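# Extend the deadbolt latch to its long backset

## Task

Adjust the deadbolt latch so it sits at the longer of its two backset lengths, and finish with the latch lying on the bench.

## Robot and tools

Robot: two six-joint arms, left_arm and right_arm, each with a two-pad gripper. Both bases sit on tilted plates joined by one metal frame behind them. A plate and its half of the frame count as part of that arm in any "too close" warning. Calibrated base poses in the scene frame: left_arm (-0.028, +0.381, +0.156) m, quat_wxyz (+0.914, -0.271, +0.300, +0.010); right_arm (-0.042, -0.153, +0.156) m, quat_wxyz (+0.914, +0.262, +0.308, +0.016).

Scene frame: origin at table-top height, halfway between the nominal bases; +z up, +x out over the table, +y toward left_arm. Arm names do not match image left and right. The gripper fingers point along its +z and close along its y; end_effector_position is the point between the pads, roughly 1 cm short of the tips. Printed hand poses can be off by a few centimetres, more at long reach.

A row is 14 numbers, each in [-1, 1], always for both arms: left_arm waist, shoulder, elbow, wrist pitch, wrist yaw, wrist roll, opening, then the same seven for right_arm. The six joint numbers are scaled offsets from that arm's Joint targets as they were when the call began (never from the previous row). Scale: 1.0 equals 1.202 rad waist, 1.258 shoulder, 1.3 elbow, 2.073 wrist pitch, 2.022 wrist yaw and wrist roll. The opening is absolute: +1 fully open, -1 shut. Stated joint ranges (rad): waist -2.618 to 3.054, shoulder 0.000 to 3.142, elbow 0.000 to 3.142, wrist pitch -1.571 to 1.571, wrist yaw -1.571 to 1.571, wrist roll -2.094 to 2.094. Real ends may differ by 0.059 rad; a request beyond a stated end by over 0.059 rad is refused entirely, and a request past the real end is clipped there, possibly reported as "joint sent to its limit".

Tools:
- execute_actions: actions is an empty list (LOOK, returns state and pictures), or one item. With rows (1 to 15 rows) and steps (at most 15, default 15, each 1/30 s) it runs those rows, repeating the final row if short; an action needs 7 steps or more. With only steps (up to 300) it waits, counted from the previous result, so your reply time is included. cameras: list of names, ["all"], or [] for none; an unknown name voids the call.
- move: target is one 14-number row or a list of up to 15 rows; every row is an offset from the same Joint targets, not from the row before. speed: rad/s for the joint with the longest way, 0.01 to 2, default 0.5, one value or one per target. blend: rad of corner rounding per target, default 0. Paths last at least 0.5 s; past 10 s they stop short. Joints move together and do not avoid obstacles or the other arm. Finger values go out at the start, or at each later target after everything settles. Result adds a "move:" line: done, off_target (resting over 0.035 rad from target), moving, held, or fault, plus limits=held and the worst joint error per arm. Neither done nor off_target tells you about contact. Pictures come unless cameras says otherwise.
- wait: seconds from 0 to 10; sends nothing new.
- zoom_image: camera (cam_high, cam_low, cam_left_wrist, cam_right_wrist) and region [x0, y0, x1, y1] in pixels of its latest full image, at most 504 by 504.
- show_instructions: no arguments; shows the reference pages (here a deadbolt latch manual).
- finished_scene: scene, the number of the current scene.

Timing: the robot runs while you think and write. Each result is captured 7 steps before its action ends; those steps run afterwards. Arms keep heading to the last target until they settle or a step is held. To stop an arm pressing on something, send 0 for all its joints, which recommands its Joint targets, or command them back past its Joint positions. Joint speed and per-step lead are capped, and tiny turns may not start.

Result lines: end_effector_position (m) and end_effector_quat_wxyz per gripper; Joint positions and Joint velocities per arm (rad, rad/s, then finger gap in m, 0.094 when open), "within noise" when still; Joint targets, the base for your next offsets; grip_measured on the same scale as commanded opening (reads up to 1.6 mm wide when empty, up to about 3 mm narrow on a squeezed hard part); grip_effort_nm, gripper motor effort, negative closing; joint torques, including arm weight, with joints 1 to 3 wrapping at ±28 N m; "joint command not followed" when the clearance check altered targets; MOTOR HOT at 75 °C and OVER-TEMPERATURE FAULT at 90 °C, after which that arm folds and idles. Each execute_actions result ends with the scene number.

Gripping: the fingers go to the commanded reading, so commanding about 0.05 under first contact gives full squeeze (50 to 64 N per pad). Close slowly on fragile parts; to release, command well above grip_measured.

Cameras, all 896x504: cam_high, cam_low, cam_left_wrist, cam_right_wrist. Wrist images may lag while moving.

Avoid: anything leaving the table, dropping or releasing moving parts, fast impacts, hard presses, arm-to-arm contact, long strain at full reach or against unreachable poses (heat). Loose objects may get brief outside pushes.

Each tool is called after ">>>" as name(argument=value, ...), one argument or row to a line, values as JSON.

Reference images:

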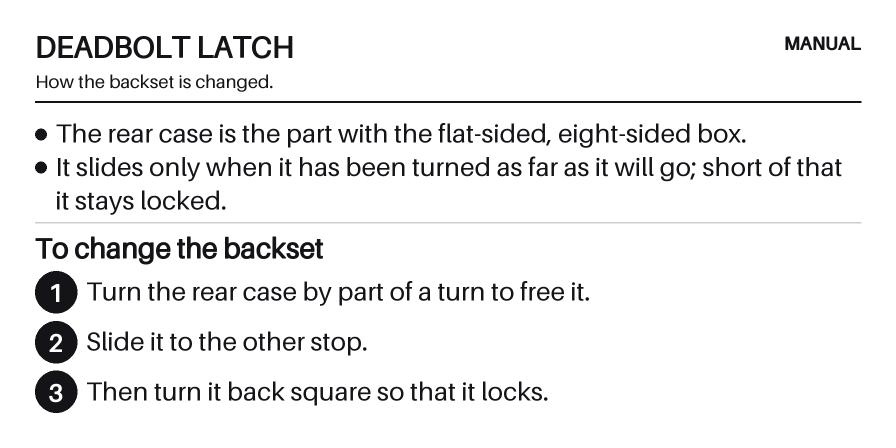

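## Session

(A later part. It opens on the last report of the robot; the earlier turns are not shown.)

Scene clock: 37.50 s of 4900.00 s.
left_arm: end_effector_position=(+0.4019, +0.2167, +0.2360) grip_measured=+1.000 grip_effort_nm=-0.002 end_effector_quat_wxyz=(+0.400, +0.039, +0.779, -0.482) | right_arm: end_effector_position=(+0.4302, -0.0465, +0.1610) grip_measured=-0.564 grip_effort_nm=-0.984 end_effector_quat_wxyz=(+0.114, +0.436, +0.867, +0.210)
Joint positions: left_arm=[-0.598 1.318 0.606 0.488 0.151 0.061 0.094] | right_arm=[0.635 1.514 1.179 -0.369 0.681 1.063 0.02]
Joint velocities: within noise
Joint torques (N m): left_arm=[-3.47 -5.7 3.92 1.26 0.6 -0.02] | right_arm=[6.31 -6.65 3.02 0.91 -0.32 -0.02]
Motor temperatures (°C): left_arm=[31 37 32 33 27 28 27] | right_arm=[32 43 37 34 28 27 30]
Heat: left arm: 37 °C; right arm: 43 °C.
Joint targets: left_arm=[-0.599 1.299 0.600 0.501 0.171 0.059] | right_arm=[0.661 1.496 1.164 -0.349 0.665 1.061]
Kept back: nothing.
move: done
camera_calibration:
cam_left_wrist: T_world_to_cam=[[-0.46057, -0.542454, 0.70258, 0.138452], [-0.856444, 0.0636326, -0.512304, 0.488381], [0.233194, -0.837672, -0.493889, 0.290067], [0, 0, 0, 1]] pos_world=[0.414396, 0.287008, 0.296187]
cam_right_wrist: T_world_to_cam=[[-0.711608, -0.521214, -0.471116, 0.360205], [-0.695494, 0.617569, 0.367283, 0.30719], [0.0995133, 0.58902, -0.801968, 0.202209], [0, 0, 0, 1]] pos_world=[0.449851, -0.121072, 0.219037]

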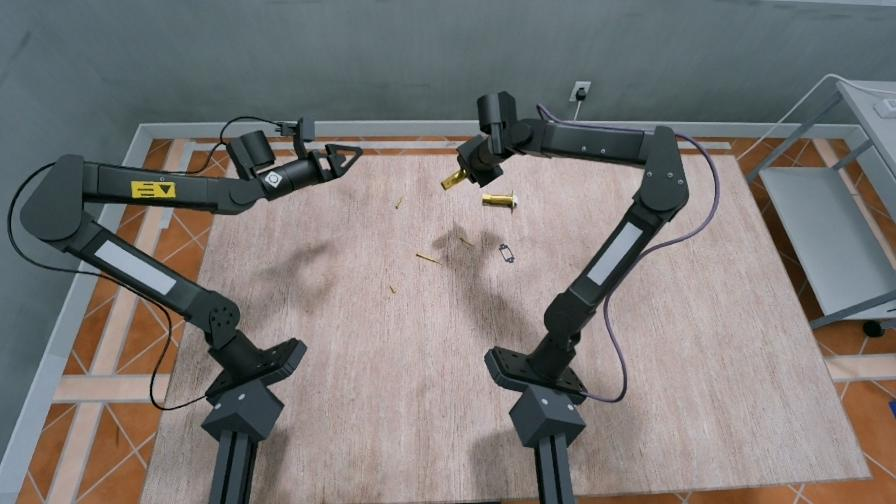

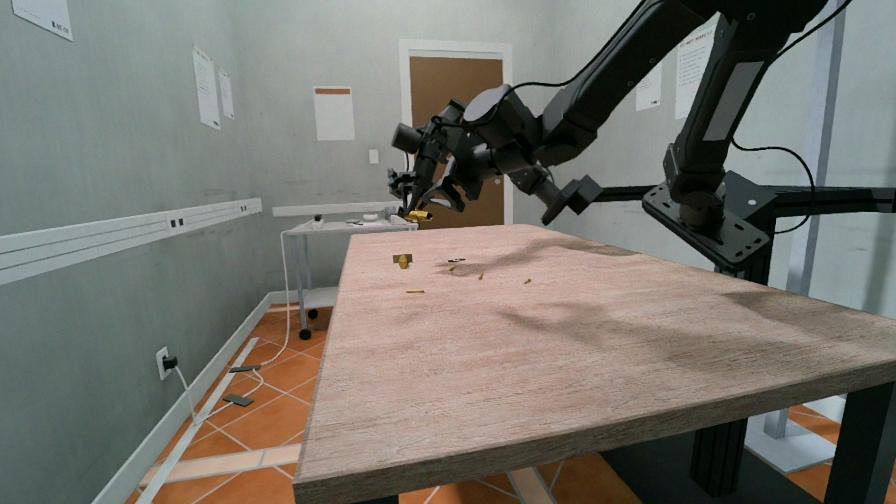

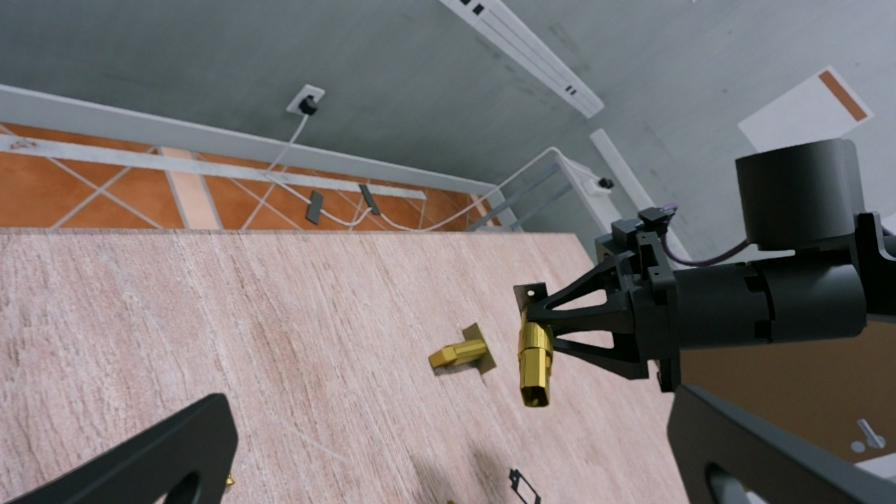

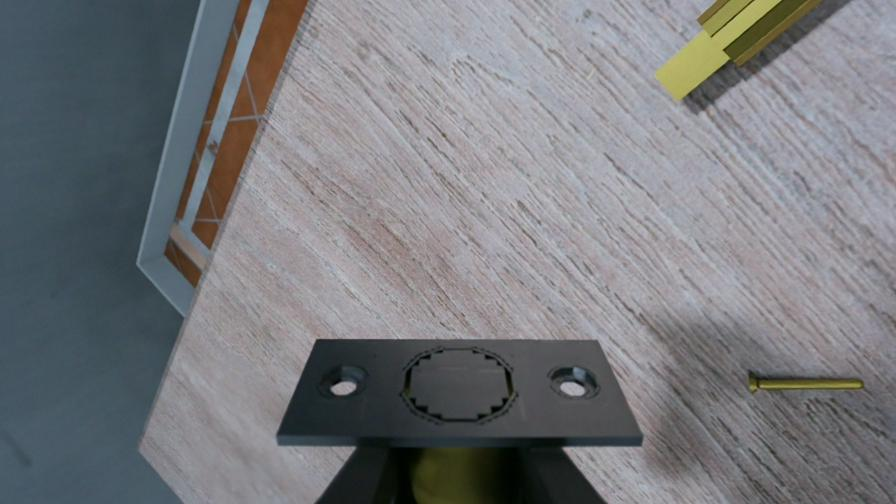

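>>> move(
  target=[-0.0632,0.8553,0.136,0.4877,0.0376,-0.1474,0.4, 0,0,0,0,0,0,-0.67],
  speed=0.6,
  cameras=["all"],
)

>>> zoom_image(
  camera="cam_high",
  region=[340, 90, 540, 230],
)

Scene clock: 42.80 s of 4900.00 s.
left_arm: end_effector_position=(+0.3620, +0.0572, +0.1317) grip_measured=+0.402 grip_effort_nm=-0.095 end_effector_quat_wxyz=(+0.371, -0.065, +0.720, -0.583) | right_arm: end_effector_position=(+0.4303, -0.0463, +0.1611) grip_measured=-0.564 grip_effort_nm=-0.984 end_effector_quat_wxyz=(+0.114, +0.437, +0.867, +0.210)
Joint positions: left_arm=[-0.646 2.365 0.769 1.497 0.227 -0.238 0.066] | right_arm=[0.635 1.514 1.179 -0.368 0.68 1.063 0.02]
Joint velocities: within noise
Joint torques (N m): left_arm=[-9.35 -6.06 2.25 1.27 0.6 -0.04] | right_arm=[6.31 -6.65 3.02 0.9 -0.32 -0.02]
Motor temperatures (°C): left_arm=[31 37 32 33 27 28 27] | right_arm=[32 42 37 34 28 27 31]
Heat: left arm: 37 °C; right arm: 42 °C.
Joint targets: left_arm=[-0.675 2.375 0.777 1.512 0.247 -0.239] | right_arm=[0.661 1.496 1.164 -0.349 0.665 1.061]
Kept back: nothing.
move: done
camera_calibration:
cam_left_wrist: T_world_to_cam=[[-0.353907, -0.327531, 0.876056, 0.0331033], [-0.904818, -0.117211, -0.409348, 0.425234], [0.236757, -0.937542, -0.254874, 0.0872916], [0, 0, 0, 1]] pos_world=[0.375808, 0.142524, 0.167317]
cam_right_wrist: T_world_to_cam=[[-0.711549, -0.520584, -0.471901, 0.36054], [-0.69549, 0.617374, 0.367618, 0.307087], [0.0999638, 0.589781, -0.801353, 0.201931], [0, 0, 0, 1]] pos_world=[0.449932, -0.120991, 0.219067]

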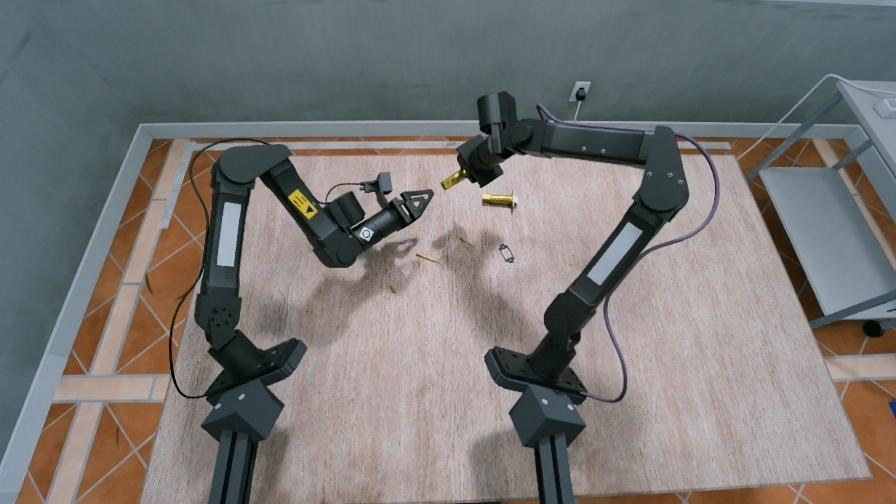

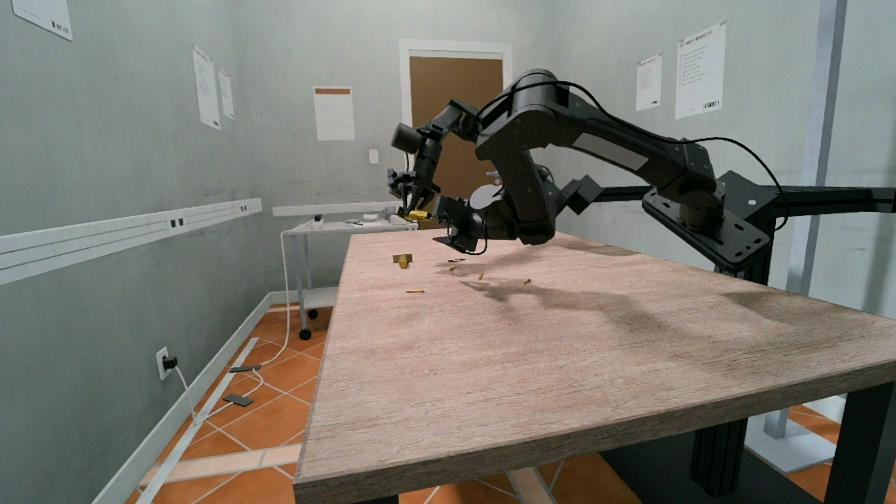

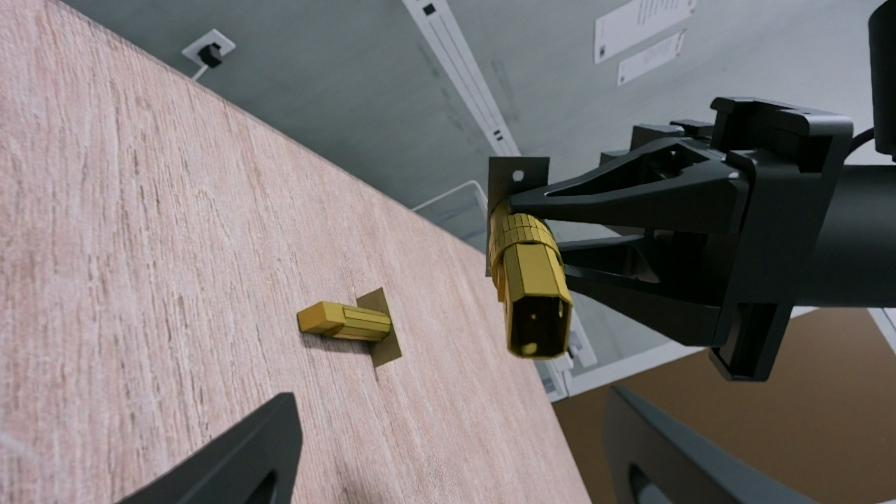

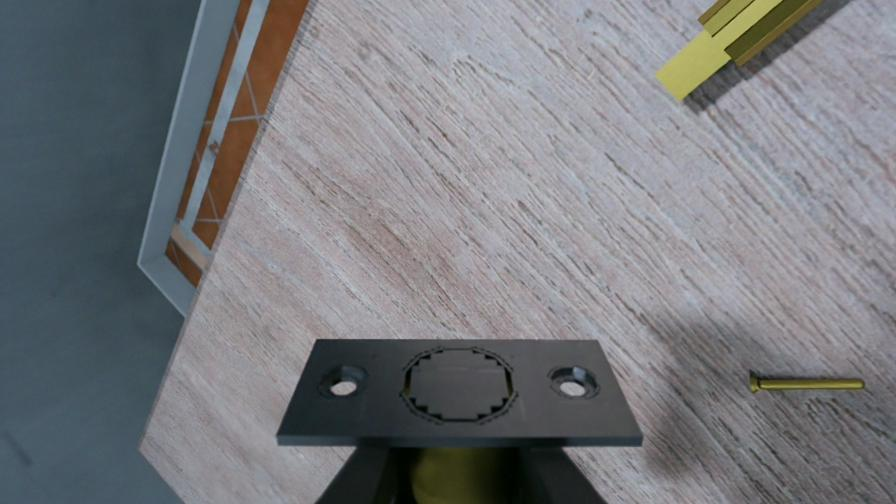

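Scaled by 2.520 from the camera's 896x504 image, which has a finer 1280x720 frame.

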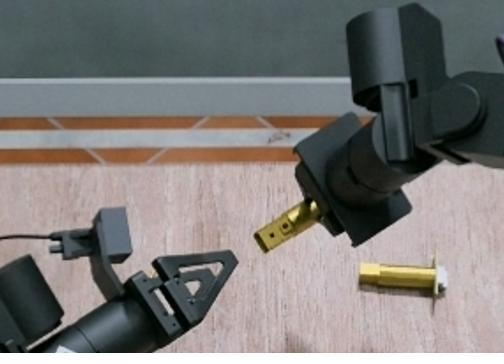

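>>> move(
  target=[-0.0574,0.1002,0.1208,0.0034,-0.0257,-0.0035,0.4, 0,0,0,0,0,0,-0.67],
  speed=0.2,
  cameras=["cam_left_wrist","cam_high"],
)

>>> zoom_image(
  camera="cam_left_wrist",
  region=[360, 100, 640, 440],
)

Scene clock: 46.47 s of 4900.00 s.
left_arm: end_effector_position=(+0.3673, +0.0164, +0.1415) grip_measured=+0.402 grip_effort_nm=-0.090 end_effector_quat_wxyz=(+0.386, -0.065, +0.703, -0.594) | right_arm: end_effector_position=(+0.4303, -0.0463, +0.1611) grip_measured=-0.564 grip_effort_nm=-0.984 end_effector_quat_wxyz=(+0.114, +0.437, +0.867, +0.210)
Joint positions: left_arm=[-0.714 2.484 0.923 1.504 0.187 -0.245 0.066] | right_arm=[0.635 1.514 1.179 -0.368 0.68 1.063 0.02]
Joint velocities: within noise
Joint torques (N m): left_arm=[-10.11 -5.83 2.97 1.33 0.52 0] | right_arm=[6.31 -6.64 3 0.9 -0.32 -0.02]
Motor temperatures (°C): left_arm=[32 37 31 34 27 28 27] | right_arm=[32 42 37 34 28 27 31]
Heat: left arm: 37 °C; right arm: 42 °C.
Joint targets: left_arm=[-0.744 2.501 0.934 1.519 0.195 -0.246] | right_arm=[0.661 1.496 1.164 -0.349 0.665 1.061]
Kept back: nothing.
move: done
camera_calibration:
cam_left_wrist: T_world_to_cam=[[-0.380903, -0.302572, 0.873707, 0.0228618], [-0.888339, -0.142333, -0.436573, 0.4274], [0.256452, -0.942439, -0.214572, 0.0373715], [0, 0, 0, 1]] pos_world=[0.3788, 0.102971, 0.174636]
Images, in order (width x height): cam_high 896x504, cam_left_wrist 896x504.

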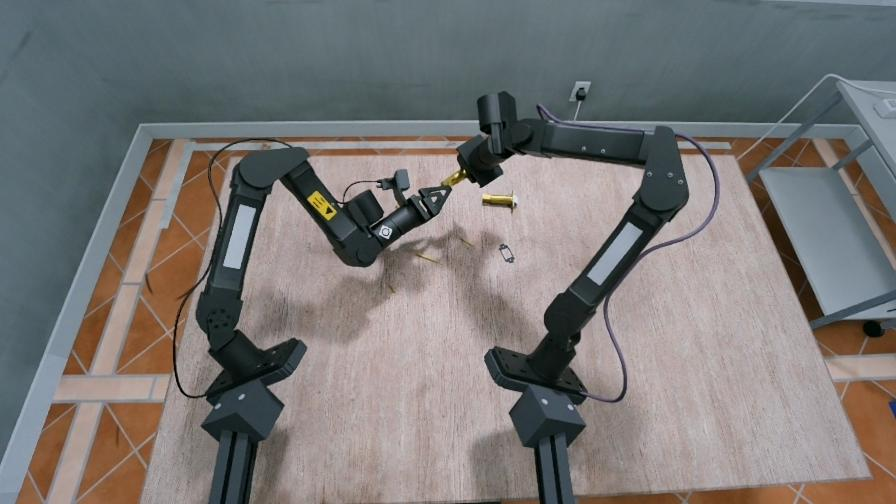

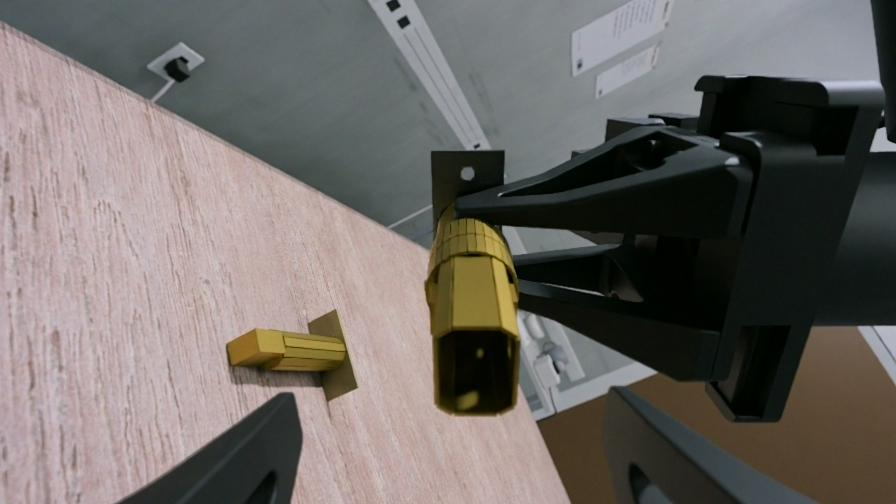

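Scaled by 1.482 from the camera's 896x504 image, which has a finer 1280x720 frame.

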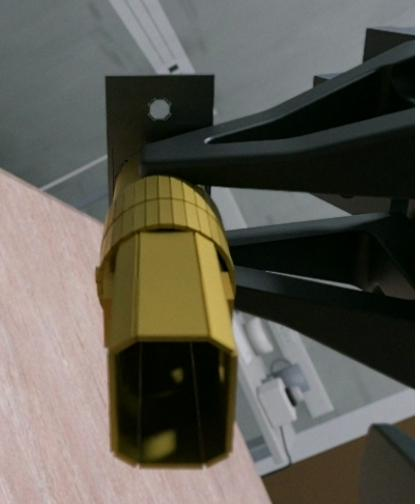

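>>> move(
  target=[-0.0221,0.0489,0.1246,-0.0574,-0.0109,-0.0015,0.4, 0,0,0,0,0,0,-0.67],
  speed=0.15,
  cameras=["cam_left_wrist","cam_high"],
)

>>> zoom_image(
  camera="cam_high",
  region=[370, 110, 540, 240],
)

Scene clock: 49.73 s of 4900.00 s.
left_arm: end_effector_position=(+0.3861, -0.0133, +0.1416) grip_measured=+0.402 grip_effort_nm=-0.095 end_effector_quat_wxyz=(+0.386, -0.066, +0.703, -0.594) | right_arm: end_effector_position=(+0.4303, -0.0463, +0.1611) grip_measured=-0.564 grip_effort_nm=-0.984 end_effector_quat_wxyz=(+0.114, +0.437, +0.867, +0.210)
Joint positions: left_arm=[-0.736 2.543 1.084 1.405 0.165 -0.248 0.066] | right_arm=[0.635 1.514 1.179 -0.368 0.68 1.063 0.02]
Joint velocities: within noise
Joint torques (N m): left_arm=[-10.91 -6.26 3.47 1.13 0.49 -0.03] | right_arm=[6.32 -6.65 3.02 0.9 -0.32 -0.02]
Motor temperatures (°C): left_arm=[32 37 31 33 27 28 27] | right_arm=[32 42 37 34 28 27 31]
Heat: left arm: 37 °C; right arm: 42 °C.
Joint targets: left_arm=[-0.771 2.563 1.096 1.400 0.173 -0.249] | right_arm=[0.661 1.496 1.164 -0.349 0.665 1.061]
Kept back: nothing.
move: done
camera_calibration:
cam_left_wrist: T_world_to_cam=[[-0.380315, -0.301205, 0.874435, 0.02057], [-0.888337, -0.144095, -0.435997, 0.43983], [0.257326, -0.942609, -0.21277, 0.00404739], [0, 0, 0, 1]] pos_world=[0.397499, 0.0733883, 0.174638]
Images, in order (width x height): cam_high 896x504, cam_left_wrist 896x504.

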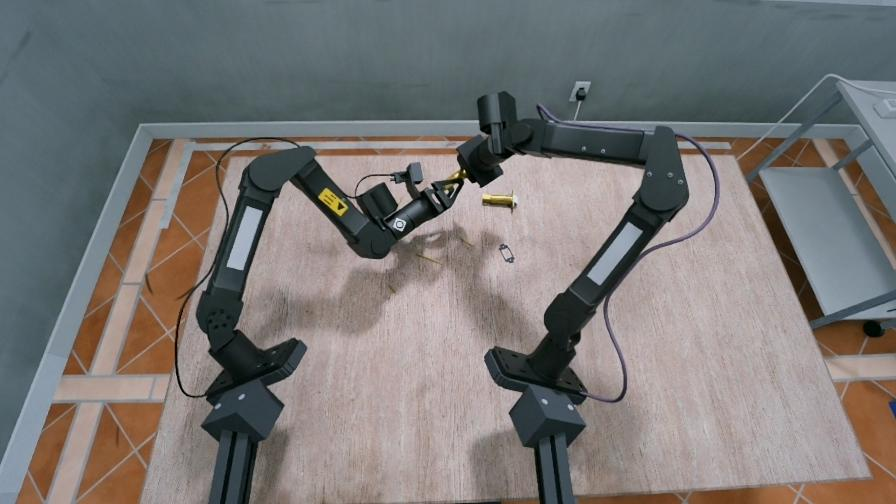

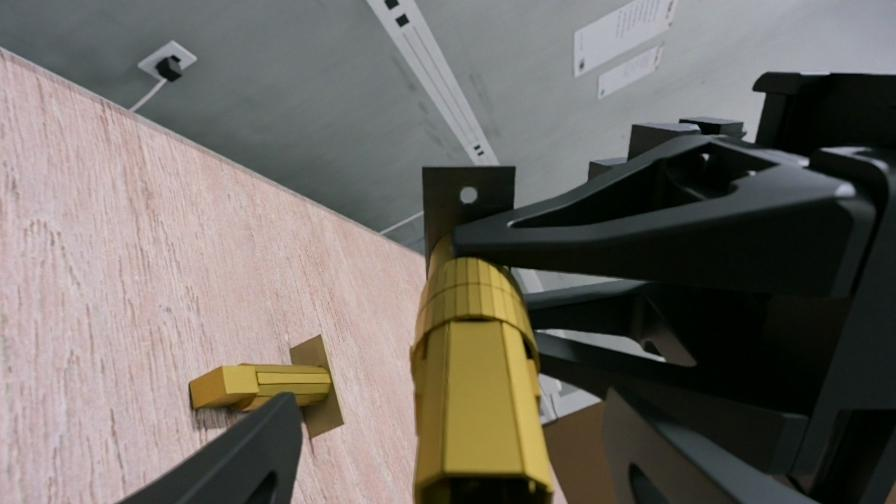

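Scaled by 2.965 from the camera's 896x504 image, which has a finer 1280x720 frame.

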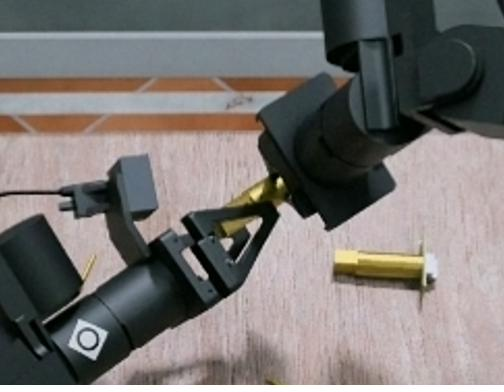

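>>> move(
  target=[-0.0106,0,-0.0254,0.0145,-0.0064,0,0.3, 0,0,0,0,0,0,-0.67],
  speed=0.15,
  cameras=["cam_left_wrist"],
)

Scene clock: 51.77 s of 4900.00 s.
left_arm: end_effector_position=(+0.3794, -0.0148, +0.1440) grip_measured=+0.302 grip_effort_nm=-0.095 end_effector_quat_wxyz=(+0.384, -0.065, +0.704, -0.594) | right_arm: end_effector_position=(+0.4303, -0.0463, +0.1611) grip_measured=-0.564 grip_effort_nm=-0.984 end_effector_quat_wxyz=(+0.114, +0.437, +0.867, +0.210)
Joint positions: left_arm=[-0.75 2.543 1.068 1.415 0.152 -0.249 0.061] | right_arm=[0.635 1.514 1.179 -0.368 0.68 1.063 0.02]
Joint velocities: within noise
Joint torques (N m): left_arm=[-10.86 -6.2 2.02 1.37 0.52 -0.01] | right_arm=[6.28 -6.67 3.03 0.9 -0.31 -0.02]
Motor temperatures (°C): left_arm=[33 37 31 33 27 28 27] | right_arm=[32 42 37 34 28 27 31]
Heat: left arm: 37 °C; right arm: 42 °C.
Joint targets: left_arm=[-0.783 2.563 1.063 1.430 0.160 -0.249] | right_arm=[0.661 1.496 1.164 -0.349 0.665 1.061]
Kept back: nothing.
move: done
camera_calibration:
cam_left_wrist: T_world_to_cam=[[-0.379386, -0.301659, 0.874682, 0.015156], [-0.890123, -0.138976, -0.434013, 0.435174], [0.252483, -0.943233, -0.215788, 0.00707862], [0, 0, 0, 1]] pos_world=[0.391321, 0.0717272, 0.177142]
Images, in order (width x height): cam_left_wrist 896x504.

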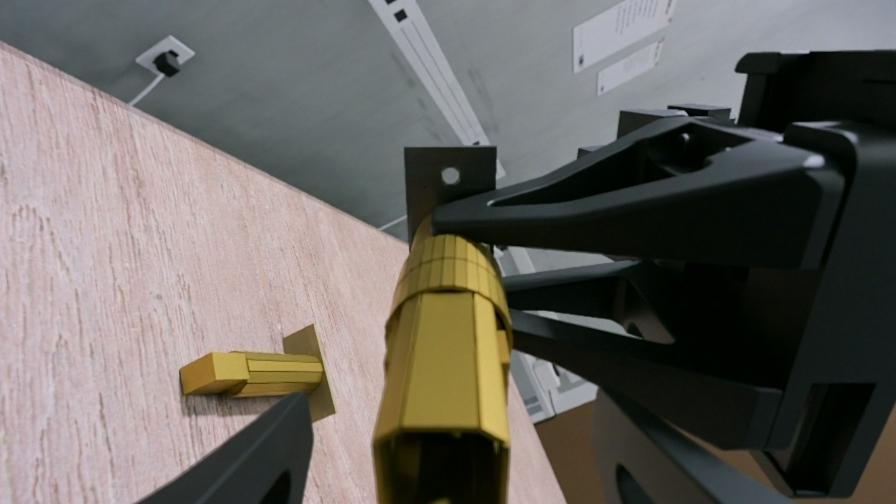

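>>> execute_actions(
  actions=[
    {"rows":[[0,0,0,0,0,0,0.25,0,0,0,0,0,0,-0.67],[0,0,0,0,0,0,0.2,0,0,0,0,0,0,-0.67],[0,0,0,0,0,0,0.15,0,0,0,0,0,0,-0.67],[0,0,0,0,0,0,0.1,0,0,0,0,0,0,-0.67],[0,0,0,0,0,0,0.05,0,0,0,0,0,0,-0.67],[0,0,0,0,0,0,0,0,0,0,0,0,0,-0.67],[0,0,0,0,0,0,-0.05,0,0,0,0,0,0,-0.67],[0,0,0,0,0,0,-0.1,0,0,0,0,0,0,-0.67],[0,0,0,0,0,0,-0.15,0,0,0,0,0,0,-0.67],[0,0,0,0,0,0,-0.2,0,0,0,0,0,0,-0.67],[0,0,0,0,0,0,-0.25,0,0,0,0,0,0,-0.67],[0,0,0,0,0,0,-0.3,0,0,0,0,0,0,-0.67],[0,0,0,0,0,0,-0.34,0,0,0,0,0,0,-0.67],[0,0,0,0,0,0,-0.38,0,0,0,0,0,0,-0.67],[0,0,0,0,0,0,-0.4,0,0,0,0,0,0,-0.67]]},
  ],
  cameras=["cam_left_wrist"],
)

Scene clock: 52.70 s of 4900.00 s.
left_arm: end_effector_position=(+0.3795, -0.0147, +0.1440) grip_measured=-0.070 grip_effort_nm=0.017 end_effector_quat_wxyz=(+0.384, -0.065, +0.704, -0.594) | right_arm: end_effector_position=(+0.4303, -0.0463, +0.1611) grip_measured=-0.564 grip_effort_nm=-0.989 end_effector_quat_wxyz=(+0.114, +0.437, +0.867, +0.210)
Joint positions: left_arm=[-0.75 2.543 1.068 1.416 0.151 -0.249 0.044] | right_arm=[0.635 1.514 1.179 -0.368 0.68 1.063 0.02]
Joint velocities: left_arm=[0.002 -0.017 0.002 0.007 0.022 -0.022 -0.062] | right_arm=[within noise]
Joint torques (N m): left_arm=[-10.89 -6.15 2.14 1.35 0.51 0] | right_arm=[6.31 -6.65 3.02 0.9 -0.31 -0.02]
Motor temperatures (°C): left_arm=[33 37 31 33 27 28 27] | right_arm=[32 42 37 34 28 27 31]
Heat: left arm: 37 °C; right arm: 42 °C.
Joint targets: left_arm=[-0.783 2.563 1.063 1.430 0.160 -0.250] | right_arm=[0.661 1.496 1.164 -0.349 0.665 1.061]
Steps of this call (1-20: nothing new was sent; 21-28: this action's first 8). Readings (joint positions of left_arm | right_arm):
21: [-0.750 2.543 1.068 1.416 0.151 -0.249] | [0.635 1.514 1.179 -0.368 0.680 1.063]
22: [-0.750 2.543 1.068 1.416 0.151 -0.249] | [0.635 1.514 1.179 -0.368 0.680 1.063]
24: [-0.750 2.543 1.068 1.416 0.151 -0.249] | [0.635 1.514 1.179 -0.368 0.680 1.063]
28: the state above
camera_calibration:
cam_left_wrist: T_world_to_cam=[[-0.379075, -0.301673, 0.874812, 0.0150434], [-0.890041, -0.139848, -0.4339, 0.435292], [0.253237, -0.943099, -0.215489, 0.00683877], [0, 0, 0, 1]] pos_world=[0.391399, 0.0718627, 0.177186]
Images, in order (width x height): cam_left_wrist 896x504.

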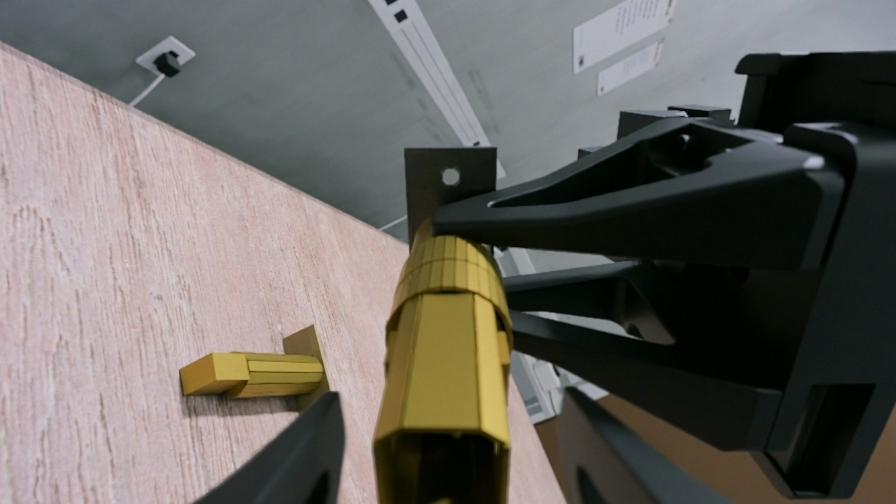

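>>> execute_actions(
  actions=[
    {"rows":[[0,0,0,0,0,0,-0.42,0,0,0,0,0,0,-0.67],[0,0,0,0,0,0,-0.43,0,0,0,0,0,0,-0.67],[0,0,0,0,0,0,-0.44,0,0,0,0,0,0,-0.67],[0,0,0,0,0,0,-0.45,0,0,0,0,0,0,-0.67],[0,0,0,0,0,0,-0.46,0,0,0,0,0,0,-0.67],[0,0,0,0,0,0,-0.47,0,0,0,0,0,0,-0.67],[0,0,0,0,0,0,-0.48,0,0,0,0,0,0,-0.67],[0,0,0,0,0,0,-0.49,0,0,0,0,0,0,-0.67],[0,0,0,0,0,0,-0.5,0,0,0,0,0,0,-0.67],[0,0,0,0,0,0,-0.51,0,0,0,0,0,0,-0.67],[0,0,0,0,0,0,-0.52,0,0,0,0,0,0,-0.67],[0,0,0,0,0,0,-0.53,0,0,0,0,0,0,-0.67],[0,0,0,0,0,0,-0.54,0,0,0,0,0,0,-0.67],[0,0,0,0,0,0,-0.55,0,0,0,0,0,0,-0.67],[0,0,0,0,0,0,-0.56,0,0,0,0,0,0,-0.67]]},
  ],
)

>>> wait(
  seconds=0.4,
  cameras=["cam_left_wrist","cam_right_wrist"],
)

Scene clock: 53.37 s of 4900.00 s.
left_arm: end_effector_position=(+0.3796, -0.0146, +0.1440) grip_measured=-0.481 grip_effort_nm=-0.066 end_effector_quat_wxyz=(+0.384, -0.065, +0.704, -0.594) | right_arm: end_effector_position=(+0.4303, -0.0463, +0.1611) grip_measured=-0.564 grip_effort_nm=-0.984 end_effector_quat_wxyz=(+0.114, +0.437, +0.867, +0.210)
Joint positions: left_arm=[-0.75 2.543 1.068 1.416 0.151 -0.249 0.024] | right_arm=[0.635 1.514 1.179 -0.368 0.68 1.063 0.02]
Joint velocities: left_arm=[-0.007 -0.007 -0.007 -0.037 -0.007 0.007 -0.014] | right_arm=[within noise]
Joint torques (N m): left_arm=[-10.86 -6.09 2.02 1.33 0.51 -0.02] | right_arm=[6.32 -6.67 3.02 0.9 -0.32 -0.02]
Motor temperatures (°C): left_arm=[33 37 31 33 27 28 27] | right_arm=[32 42 37 34 28 27 31]
Heat: left arm: 37 °C; right arm: 42 °C.
Joint targets: left_arm=[-0.783 2.563 1.063 1.430 0.160 -0.249] | right_arm=[0.661 1.496 1.164 -0.349 0.665 1.061]
Steps of this call (1-7: your previous action's last 7; 8-12: toward your last target; 13-20: this action's first 8). Readings (joint positions of left_arm | right_arm):
13: [-0.750 2.543 1.068 1.416 0.151 -0.249] | [0.635 1.514 1.179 -0.368 0.680 1.063]
14: [-0.750 2.543 1.068 1.416 0.151 -0.249] | [0.635 1.514 1.179 -0.368 0.680 1.063]
16: [-0.750 2.543 1.068 1.416 0.151 -0.249] | [0.635 1.514 1.179 -0.368 0.680 1.063]
20: the state above

Scene clock: 54.00 s of 4900.00 s.
left_arm: end_effector_position=(+0.3796, -0.0146, +0.1440) grip_measured=-0.558 grip_effort_nm=-0.090 end_effector_quat_wxyz=(+0.384, -0.065, +0.704, -0.594) | right_arm: end_effector_position=(+0.4303, -0.0463, +0.1611) grip_measured=-0.564 grip_effort_nm=-0.989 end_effector_quat_wxyz=(+0.114, +0.437, +0.867, +0.210)
Joint positions: left_arm=[-0.75 2.543 1.068 1.416 0.151 -0.249 0.021] | right_arm=[0.635 1.514 1.179 -0.368 0.68 1.063 0.02]
Joint velocities: within noise
Joint torques (N m): left_arm=[-10.89 -6.23 2.17 1.34 0.5 -0.02] | right_arm=[6.32 -6.65 3.03 0.9 -0.31 -0.03]
Motor temperatures (°C): left_arm=[33 37 31 33 27 28 27] | right_arm=[32 42 37 34 28 27 31]
Heat: left arm: 37 °C; right arm: 42 °C.
Joint targets: left_arm=[-0.783 2.563 1.063 1.430 0.160 -0.249] | right_arm=[0.661 1.496 1.164 -0.349 0.665 1.061]
Steps of this call (1-7: your previous action's last 7; 8-15: toward your last target; 16-19: nothing new was sent). Readings (joint positions of left_arm | right_arm):
1: [-0.750 2.543 1.068 1.416 0.151 -0.249] | [0.635 1.514 1.179 -0.368 0.680 1.063]
2: [-0.750 2.543 1.068 1.416 0.151 -0.249] | [0.635 1.514 1.179 -0.368 0.680 1.063]
4: [-0.750 2.543 1.068 1.416 0.151 -0.249] | [0.635 1.514 1.179 -0.368 0.680 1.063]
8: [-0.750 2.543 1.068 1.416 0.151 -0.249] | [0.635 1.514 1.179 -0.368 0.680 1.063]
19: the state above
All arms were judged still, so your last target was given up. Each gripper or tool keeps its last command.
camera_calibration:
cam_left_wrist: T_world_to_cam=[[-0.378935, -0.301929, 0.874784, 0.0150359], [-0.889956, -0.140298, -0.43393, 0.435353], [0.253747, -0.94295, -0.21554, 0.0067015], [0, 0, 0, 1]] pos_world=[0.391442, 0.0719383, 0.177204]
cam_right_wrist: T_world_to_cam=[[-0.711549, -0.520584, -0.471901, 0.36054], [-0.69549, 0.617374, 0.367618, 0.307087], [0.0999638, 0.589781, -0.801353, 0.201931], [0, 0, 0, 1]] pos_world=[0.449932, -0.120991, 0.219067]
Images, in order (width x height): cam_left_wrist 896x504, cam_right_wrist 896x504.

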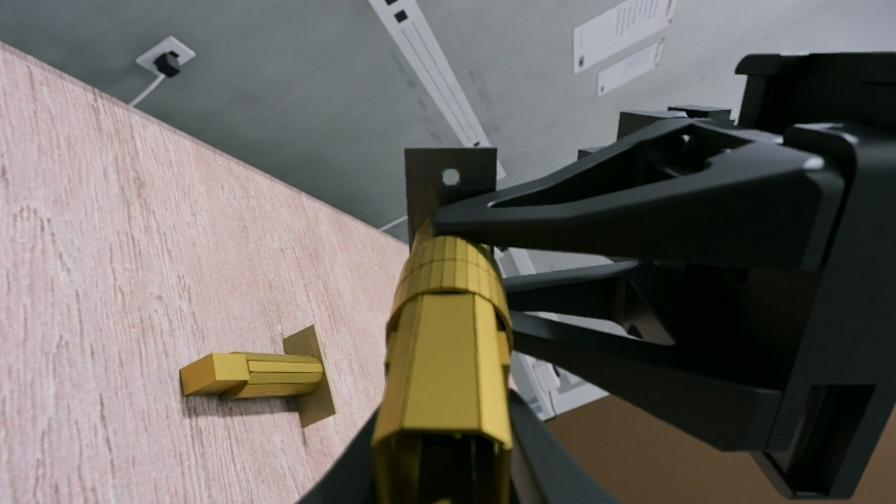

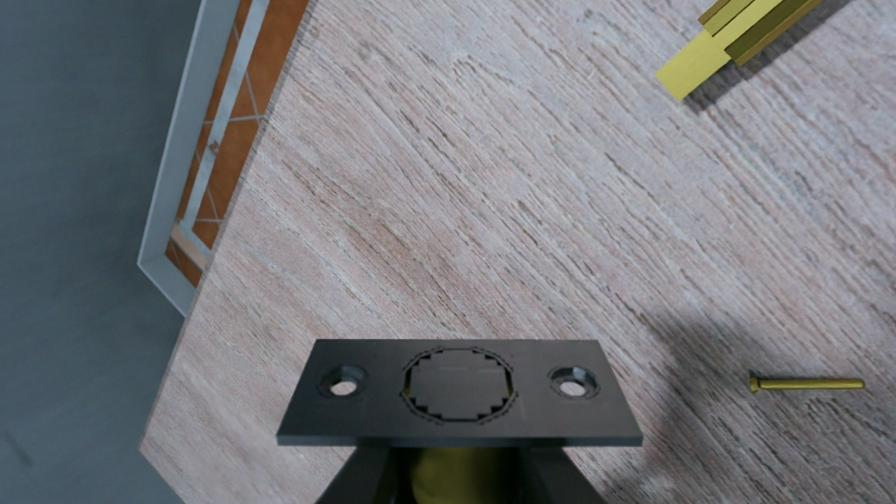

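>>> execute_actions(
  actions=[
    {"rows":[[0,0,0,0,0,0,-0.565,0,0,0,0,0,0,-0.67],[0,0,0,0,0,0,-0.57,0,0,0,0,0,0,-0.67],[0,0,0,0,0,0,-0.58,0,0,0,0,0,0,-0.67],[0,0,0,0,0,0,-0.585,0,0,0,0,0,0,-0.67],[0,0,0,0,0,0,-0.59,0,0,0,0,0,0,-0.67],[0,0,0,0,0,0,-0.6,0,0,0,0,0,0,-0.67],[0,0,0,0,0,0,-0.61,0,0,0,0,0,0,-0.67],[0,0,0,0,0,0,-0.62,0,0,0,0,0,0,-0.67],[0,0,0,0,0,0,-0.63,0,0,0,0,0,0,-0.67],[0,0,0,0,0,0,-0.64,0,0,0,0,0,0,-0.67],[0,0,0,0,0,0,-0.65,0,0,0,0,0,0,-0.67],[0,0,0,0,0,0,-0.66,0,0,0,0,0,0,-0.67],[0,0,0,0,0,0,-0.67,0,0,0,0,0,0,-0.67],[0,0,0,0,0,0,-0.68,0,0,0,0,0,0,-0.67],[0,0,0,0,0,0,-0.69,0,0,0,0,0,0,-0.67]]},
  ],
)

>>> wait(
  seconds=0.5,
  cameras=["cam_left_wrist","cam_right_wrist"],
)

Scene clock: 54.77 s of 4900.00 s.
left_arm: end_effector_position=(+0.3799, -0.0144, +0.1436) grip_measured=-0.611 grip_effort_nm=-0.173 end_effector_quat_wxyz=(+0.384, -0.066, +0.705, -0.593) | right_arm: end_effector_position=(+0.4304, -0.0463, +0.1612) grip_measured=-0.564 grip_effort_nm=-0.984 end_effector_quat_wxyz=(+0.114, +0.437, +0.867, +0.211)
Joint positions: left_arm=[-0.75 2.543 1.068 1.416 0.148 -0.249 0.018] | right_arm=[0.635 1.514 1.179 -0.367 0.68 1.063 0.02]
Joint velocities: left_arm=[0.002 -0.017 -0.022 -0.007 0.022 0.081 -0.012] | right_arm=[within noise]
Joint torques (N m): left_arm=[-11.1 -6.16 1.98 1.31 0.53 -0.01] | right_arm=[6.3 -6.64 3 0.89 -0.32 -0.02]
Motor temperatures (°C): left_arm=[33 37 31 33 27 28 27] | right_arm=[32 42 37 34 28 27 31]
Heat: left arm: 37 °C; right arm: 42 °C.
Joint targets: left_arm=[-0.783 2.563 1.063 1.430 0.160 -0.250] | right_arm=[0.661 1.496 1.164 -0.349 0.665 1.061]
Steps of this call (1-15: nothing new was sent; 16-23: this action's first 8). Readings (joint positions of left_arm | right_arm):
16: [-0.750 2.543 1.068 1.416 0.151 -0.249] | [0.635 1.514 1.179 -0.368 0.680 1.063]
17: [-0.750 2.543 1.068 1.416 0.151 -0.249] | [0.635 1.514 1.179 -0.368 0.680 1.063]
19: [-0.750 2.543 1.068 1.416 0.150 -0.249] | [0.635 1.514 1.179 -0.368 0.680 1.063]
23: the state above

Scene clock: 55.50 s of 4900.00 s.
left_arm: end_effector_position=(+0.3800, -0.0143, +0.1438) grip_measured=-0.650 grip_effort_nm=-1.023 end_effector_quat_wxyz=(+0.385, -0.067, +0.704, -0.593) | right_arm: end_effector_position=(+0.4305, -0.0463, +0.1612) grip_measured=-0.564 grip_effort_nm=-0.989 end_effector_quat_wxyz=(+0.114, +0.437, +0.867, +0.211)
Joint positions: left_arm=[-0.75 2.543 1.068 1.417 0.148 -0.249 0.016] | right_arm=[0.635 1.514 1.179 -0.367 0.68 1.063 0.02]
Joint velocities: within noise
Joint torques (N m): left_arm=[-10.91 -6.11 2.11 1.32 0.56 0] | right_arm=[6.31 -6.65 3.02 0.89 -0.31 -0.02]
Motor temperatures (°C): left_arm=[33 37 31 33 27 28 27] | right_arm=[32 42 37 34 28 27 31]
Heat: left arm: 37 °C; right arm: 42 °C.
Joint targets: left_arm=[-0.783 2.563 1.063 1.430 0.160 -0.249] | right_arm=[0.661 1.496 1.164 -0.349 0.665 1.061]
Steps of this call (1-7: your previous action's last 7; 8-15: toward your last target; 16-22: nothing new was sent). Readings (joint positions of left_arm | right_arm):
1: [-0.750 2.543 1.068 1.416 0.148 -0.249] | [0.635 1.514 1.179 -0.367 0.680 1.063]
2: [-0.750 2.543 1.068 1.416 0.148 -0.249] | [0.635 1.514 1.179 -0.367 0.680 1.063]
4: [-0.750 2.543 1.068 1.417 0.148 -0.249] | [0.635 1.514 1.179 -0.367 0.680 1.063]
8: [-0.750 2.543 1.068 1.417 0.148 -0.249] | [0.635 1.514 1.179 -0.367 0.680 1.063]
22: the state above
All arms were judged still, so your last target was given up. Each gripper or tool keeps its last command.
camera_calibration:
cam_left_wrist: T_world_to_cam=[[-0.377005, -0.303982, 0.874907, 0.0147438], [-0.890155, -0.142081, -0.43294, 0.435535], [0.255914, -0.942023, -0.217025, 0.00623847], [0, 0, 0, 1]] pos_world=[0.391655, 0.07224, 0.177015]
cam_right_wrist: T_world_to_cam=[[-0.711597, -0.519741, -0.472757, 0.360981], [-0.69531, 0.617556, 0.367654, 0.307062], [0.100869, 0.590334, -0.800831, 0.201504], [0, 0, 0, 1]] pos_world=[0.45005, -0.120967, 0.219134]
Images, in order (width x height): cam_left_wrist 896x504, cam_right_wrist 896x504.

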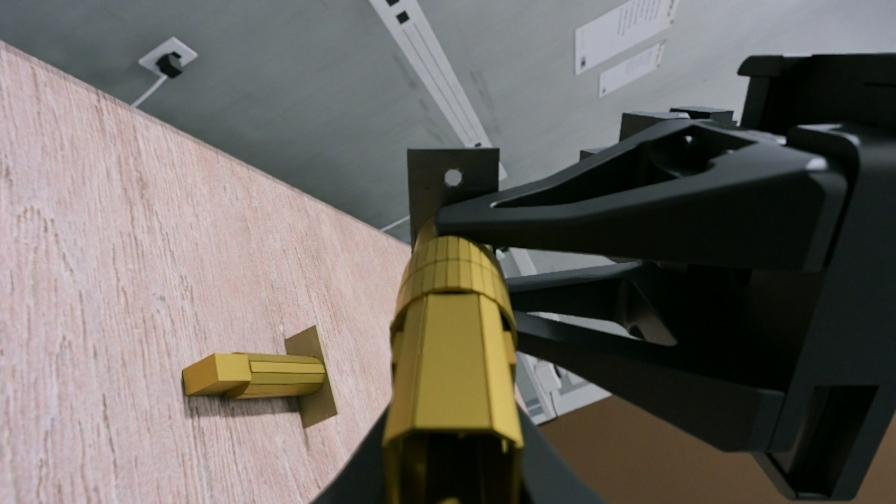

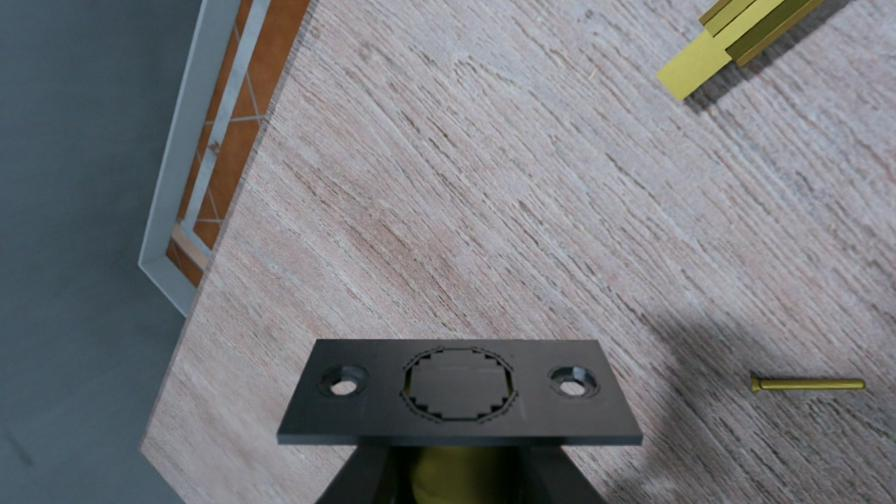

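>>> move(
  target=[0,0,0,0,0,0.15,-0.69, 0,0,0,0,0,0,-0.67],
  speed=0.4,
  cameras=["cam_left_wrist","cam_right_wrist"],
)

Scene clock: 57.27 s of 4900.00 s.
left_arm: end_effector_position=(+0.3820, -0.0127, +0.1411) grip_measured=-0.650 grip_effort_nm=-1.028 end_effector_quat_wxyz=(+0.464, +0.028, +0.712, -0.526) | right_arm: end_effector_position=(+0.4305, -0.0457, +0.1617) grip_measured=-0.564 grip_effort_nm=-0.989 end_effector_quat_wxyz=(+0.114, +0.436, +0.867, +0.212)
Joint positions: left_arm=[-0.75 2.543 1.068 1.418 0.127 0.031 0.016] | right_arm=[0.636 1.514 1.179 -0.366 0.679 1.063 0.02]
Joint velocities: within noise
Joint torques (N m): left_arm=[-10.92 -6.28 2.13 1.34 0.74 0.3] | right_arm=[6.24 -6.65 3 0.89 -0.29 -0.02]
Motor temperatures (°C): left_arm=[34 37 31 33 27 28 27] | right_arm=[32 42 37 34 28 27 31]
Heat: left arm: 37 °C; right arm: 42 °C.
Joint targets: left_arm=[-0.783 2.563 1.063 1.430 0.160 0.054] | right_arm=[0.661 1.496 1.164 -0.349 0.665 1.061]
Kept back: nothing.
move: done
camera_calibration:
cam_left_wrist: T_world_to_cam=[[-0.539009, -0.458252, 0.706735, 0.101951], [-0.777549, -0.0519096, -0.626676, 0.421809], [0.323862, -0.887305, -0.328334, -0.00289076], [0, 0, 0, 1]] pos_world=[0.383866, 0.0660503, 0.191336]
cam_right_wrist: T_world_to_cam=[[-0.710812, -0.519295, -0.474425, 0.36145], [-0.696067, 0.616346, 0.36825, 0.306743], [0.10118, 0.591988, -0.799571, 0.201252], [0, 0, 0, 1]] pos_world=[0.450074, -0.1205, 0.219438]
Images, in order (width x height): cam_left_wrist 896x504, cam_right_wrist 896x504.

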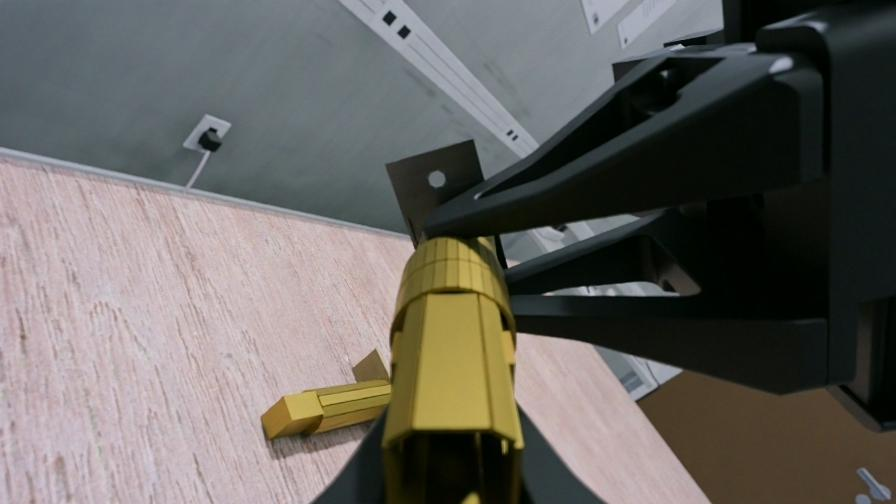

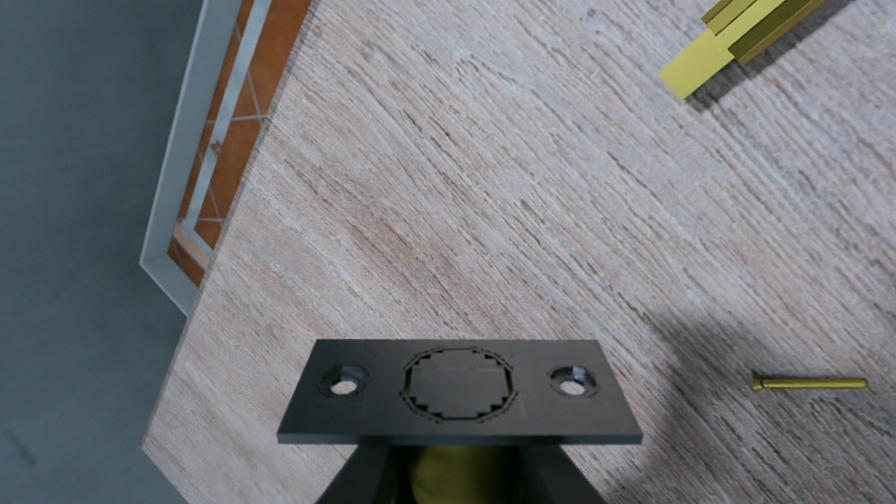

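>>> move(
  target=[0,0,0,0,0,0.15,-0.69, 0,0,0,0,0,0,-0.67],
  speed=0.4,
  cameras=["cam_left_wrist","cam_right_wrist"],
)

Scene clock: 58.97 s of 4900.00 s.
left_arm: end_effector_position=(+0.3846, -0.0105, +0.1403) grip_measured=-0.650 grip_effort_nm=-1.023 end_effector_quat_wxyz=(+0.538, +0.127, +0.704, -0.446) | right_arm: end_effector_position=(+0.4308, -0.0457, +0.1630) grip_measured=-0.564 grip_effort_nm=-0.989 end_effector_quat_wxyz=(+0.114, +0.437, +0.866, +0.214)
Joint positions: left_arm=[-0.75 2.543 1.068 1.426 0.111 0.326 0.016] | right_arm=[0.638 1.511 1.179 -0.366 0.677 1.063 0.02]
Joint velocities: within noise
Joint torques (N m): left_arm=[-10.86 -6.13 2.17 1.24 0.91 0.34] | right_arm=[6.05 -6.39 3.03 0.89 -0.29 -0.02]
Motor temperatures (°C): left_arm=[34 37 31 33 27 28 27] | right_arm=[32 42 37 34 28 27 31]
Heat: left arm: 37 °C; right arm: 42 °C.
Joint targets: left_arm=[-0.783 2.563 1.063 1.430 0.160 0.357] | right_arm=[0.661 1.495 1.164 -0.349 0.665 1.061]
Kept back: nothing.
move: off_target (left_arm); left_arm: the wrist yaw is farthest, 0.049 rad from its target
camera_calibration:
cam_left_wrist: T_world_to_cam=[[-0.66629, -0.579898, 0.468803, 0.185957], [-0.618497, 0.0785736, -0.781849, 0.385415], [0.416557, -0.810891, -0.411018, -0.0253126], [0, 0, 0, 1]] pos_world=[0.372823, 0.0570268, 0.203755]
cam_right_wrist: T_world_to_cam=[[-0.709964, -0.517285, -0.477877, 0.36257], [-0.696605, 0.615474, 0.368691, 0.306594], [0.103402, 0.594649, -0.797308, 0.201124], [0, 0, 0, 1]] pos_world=[0.45019, -0.120747, 0.220583]
Images, in order (width x height): cam_left_wrist 896x504, cam_right_wrist 896x504.

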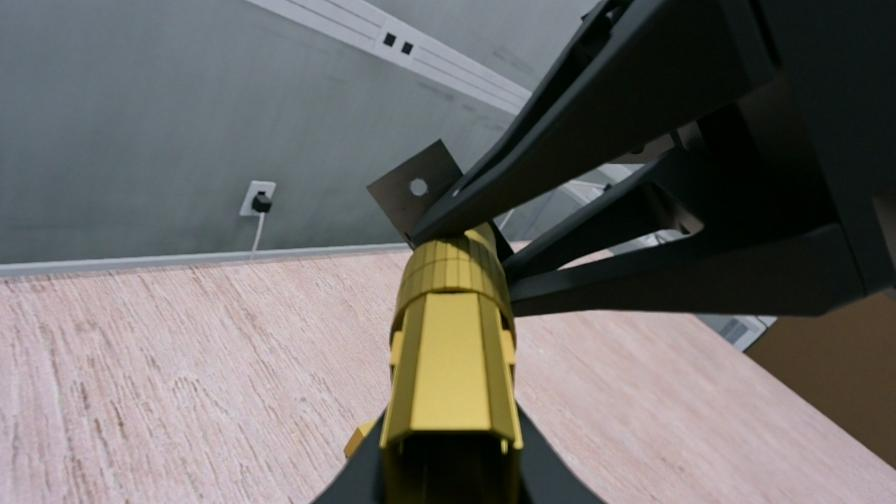

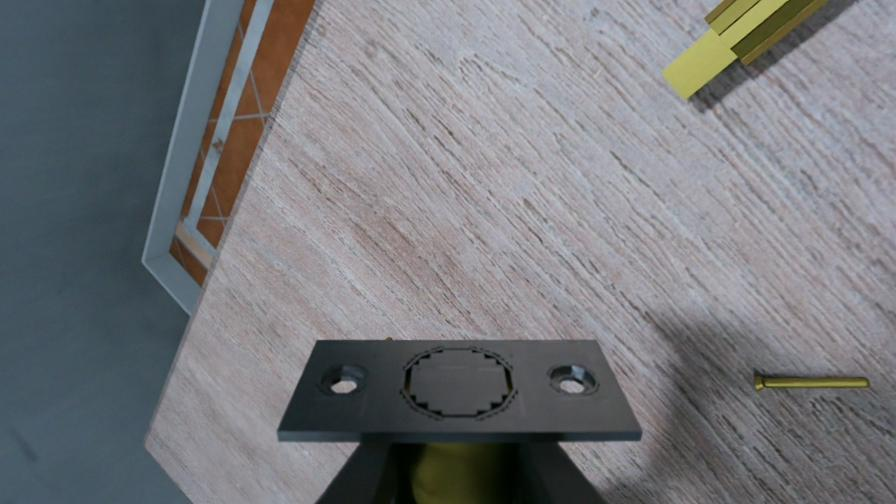

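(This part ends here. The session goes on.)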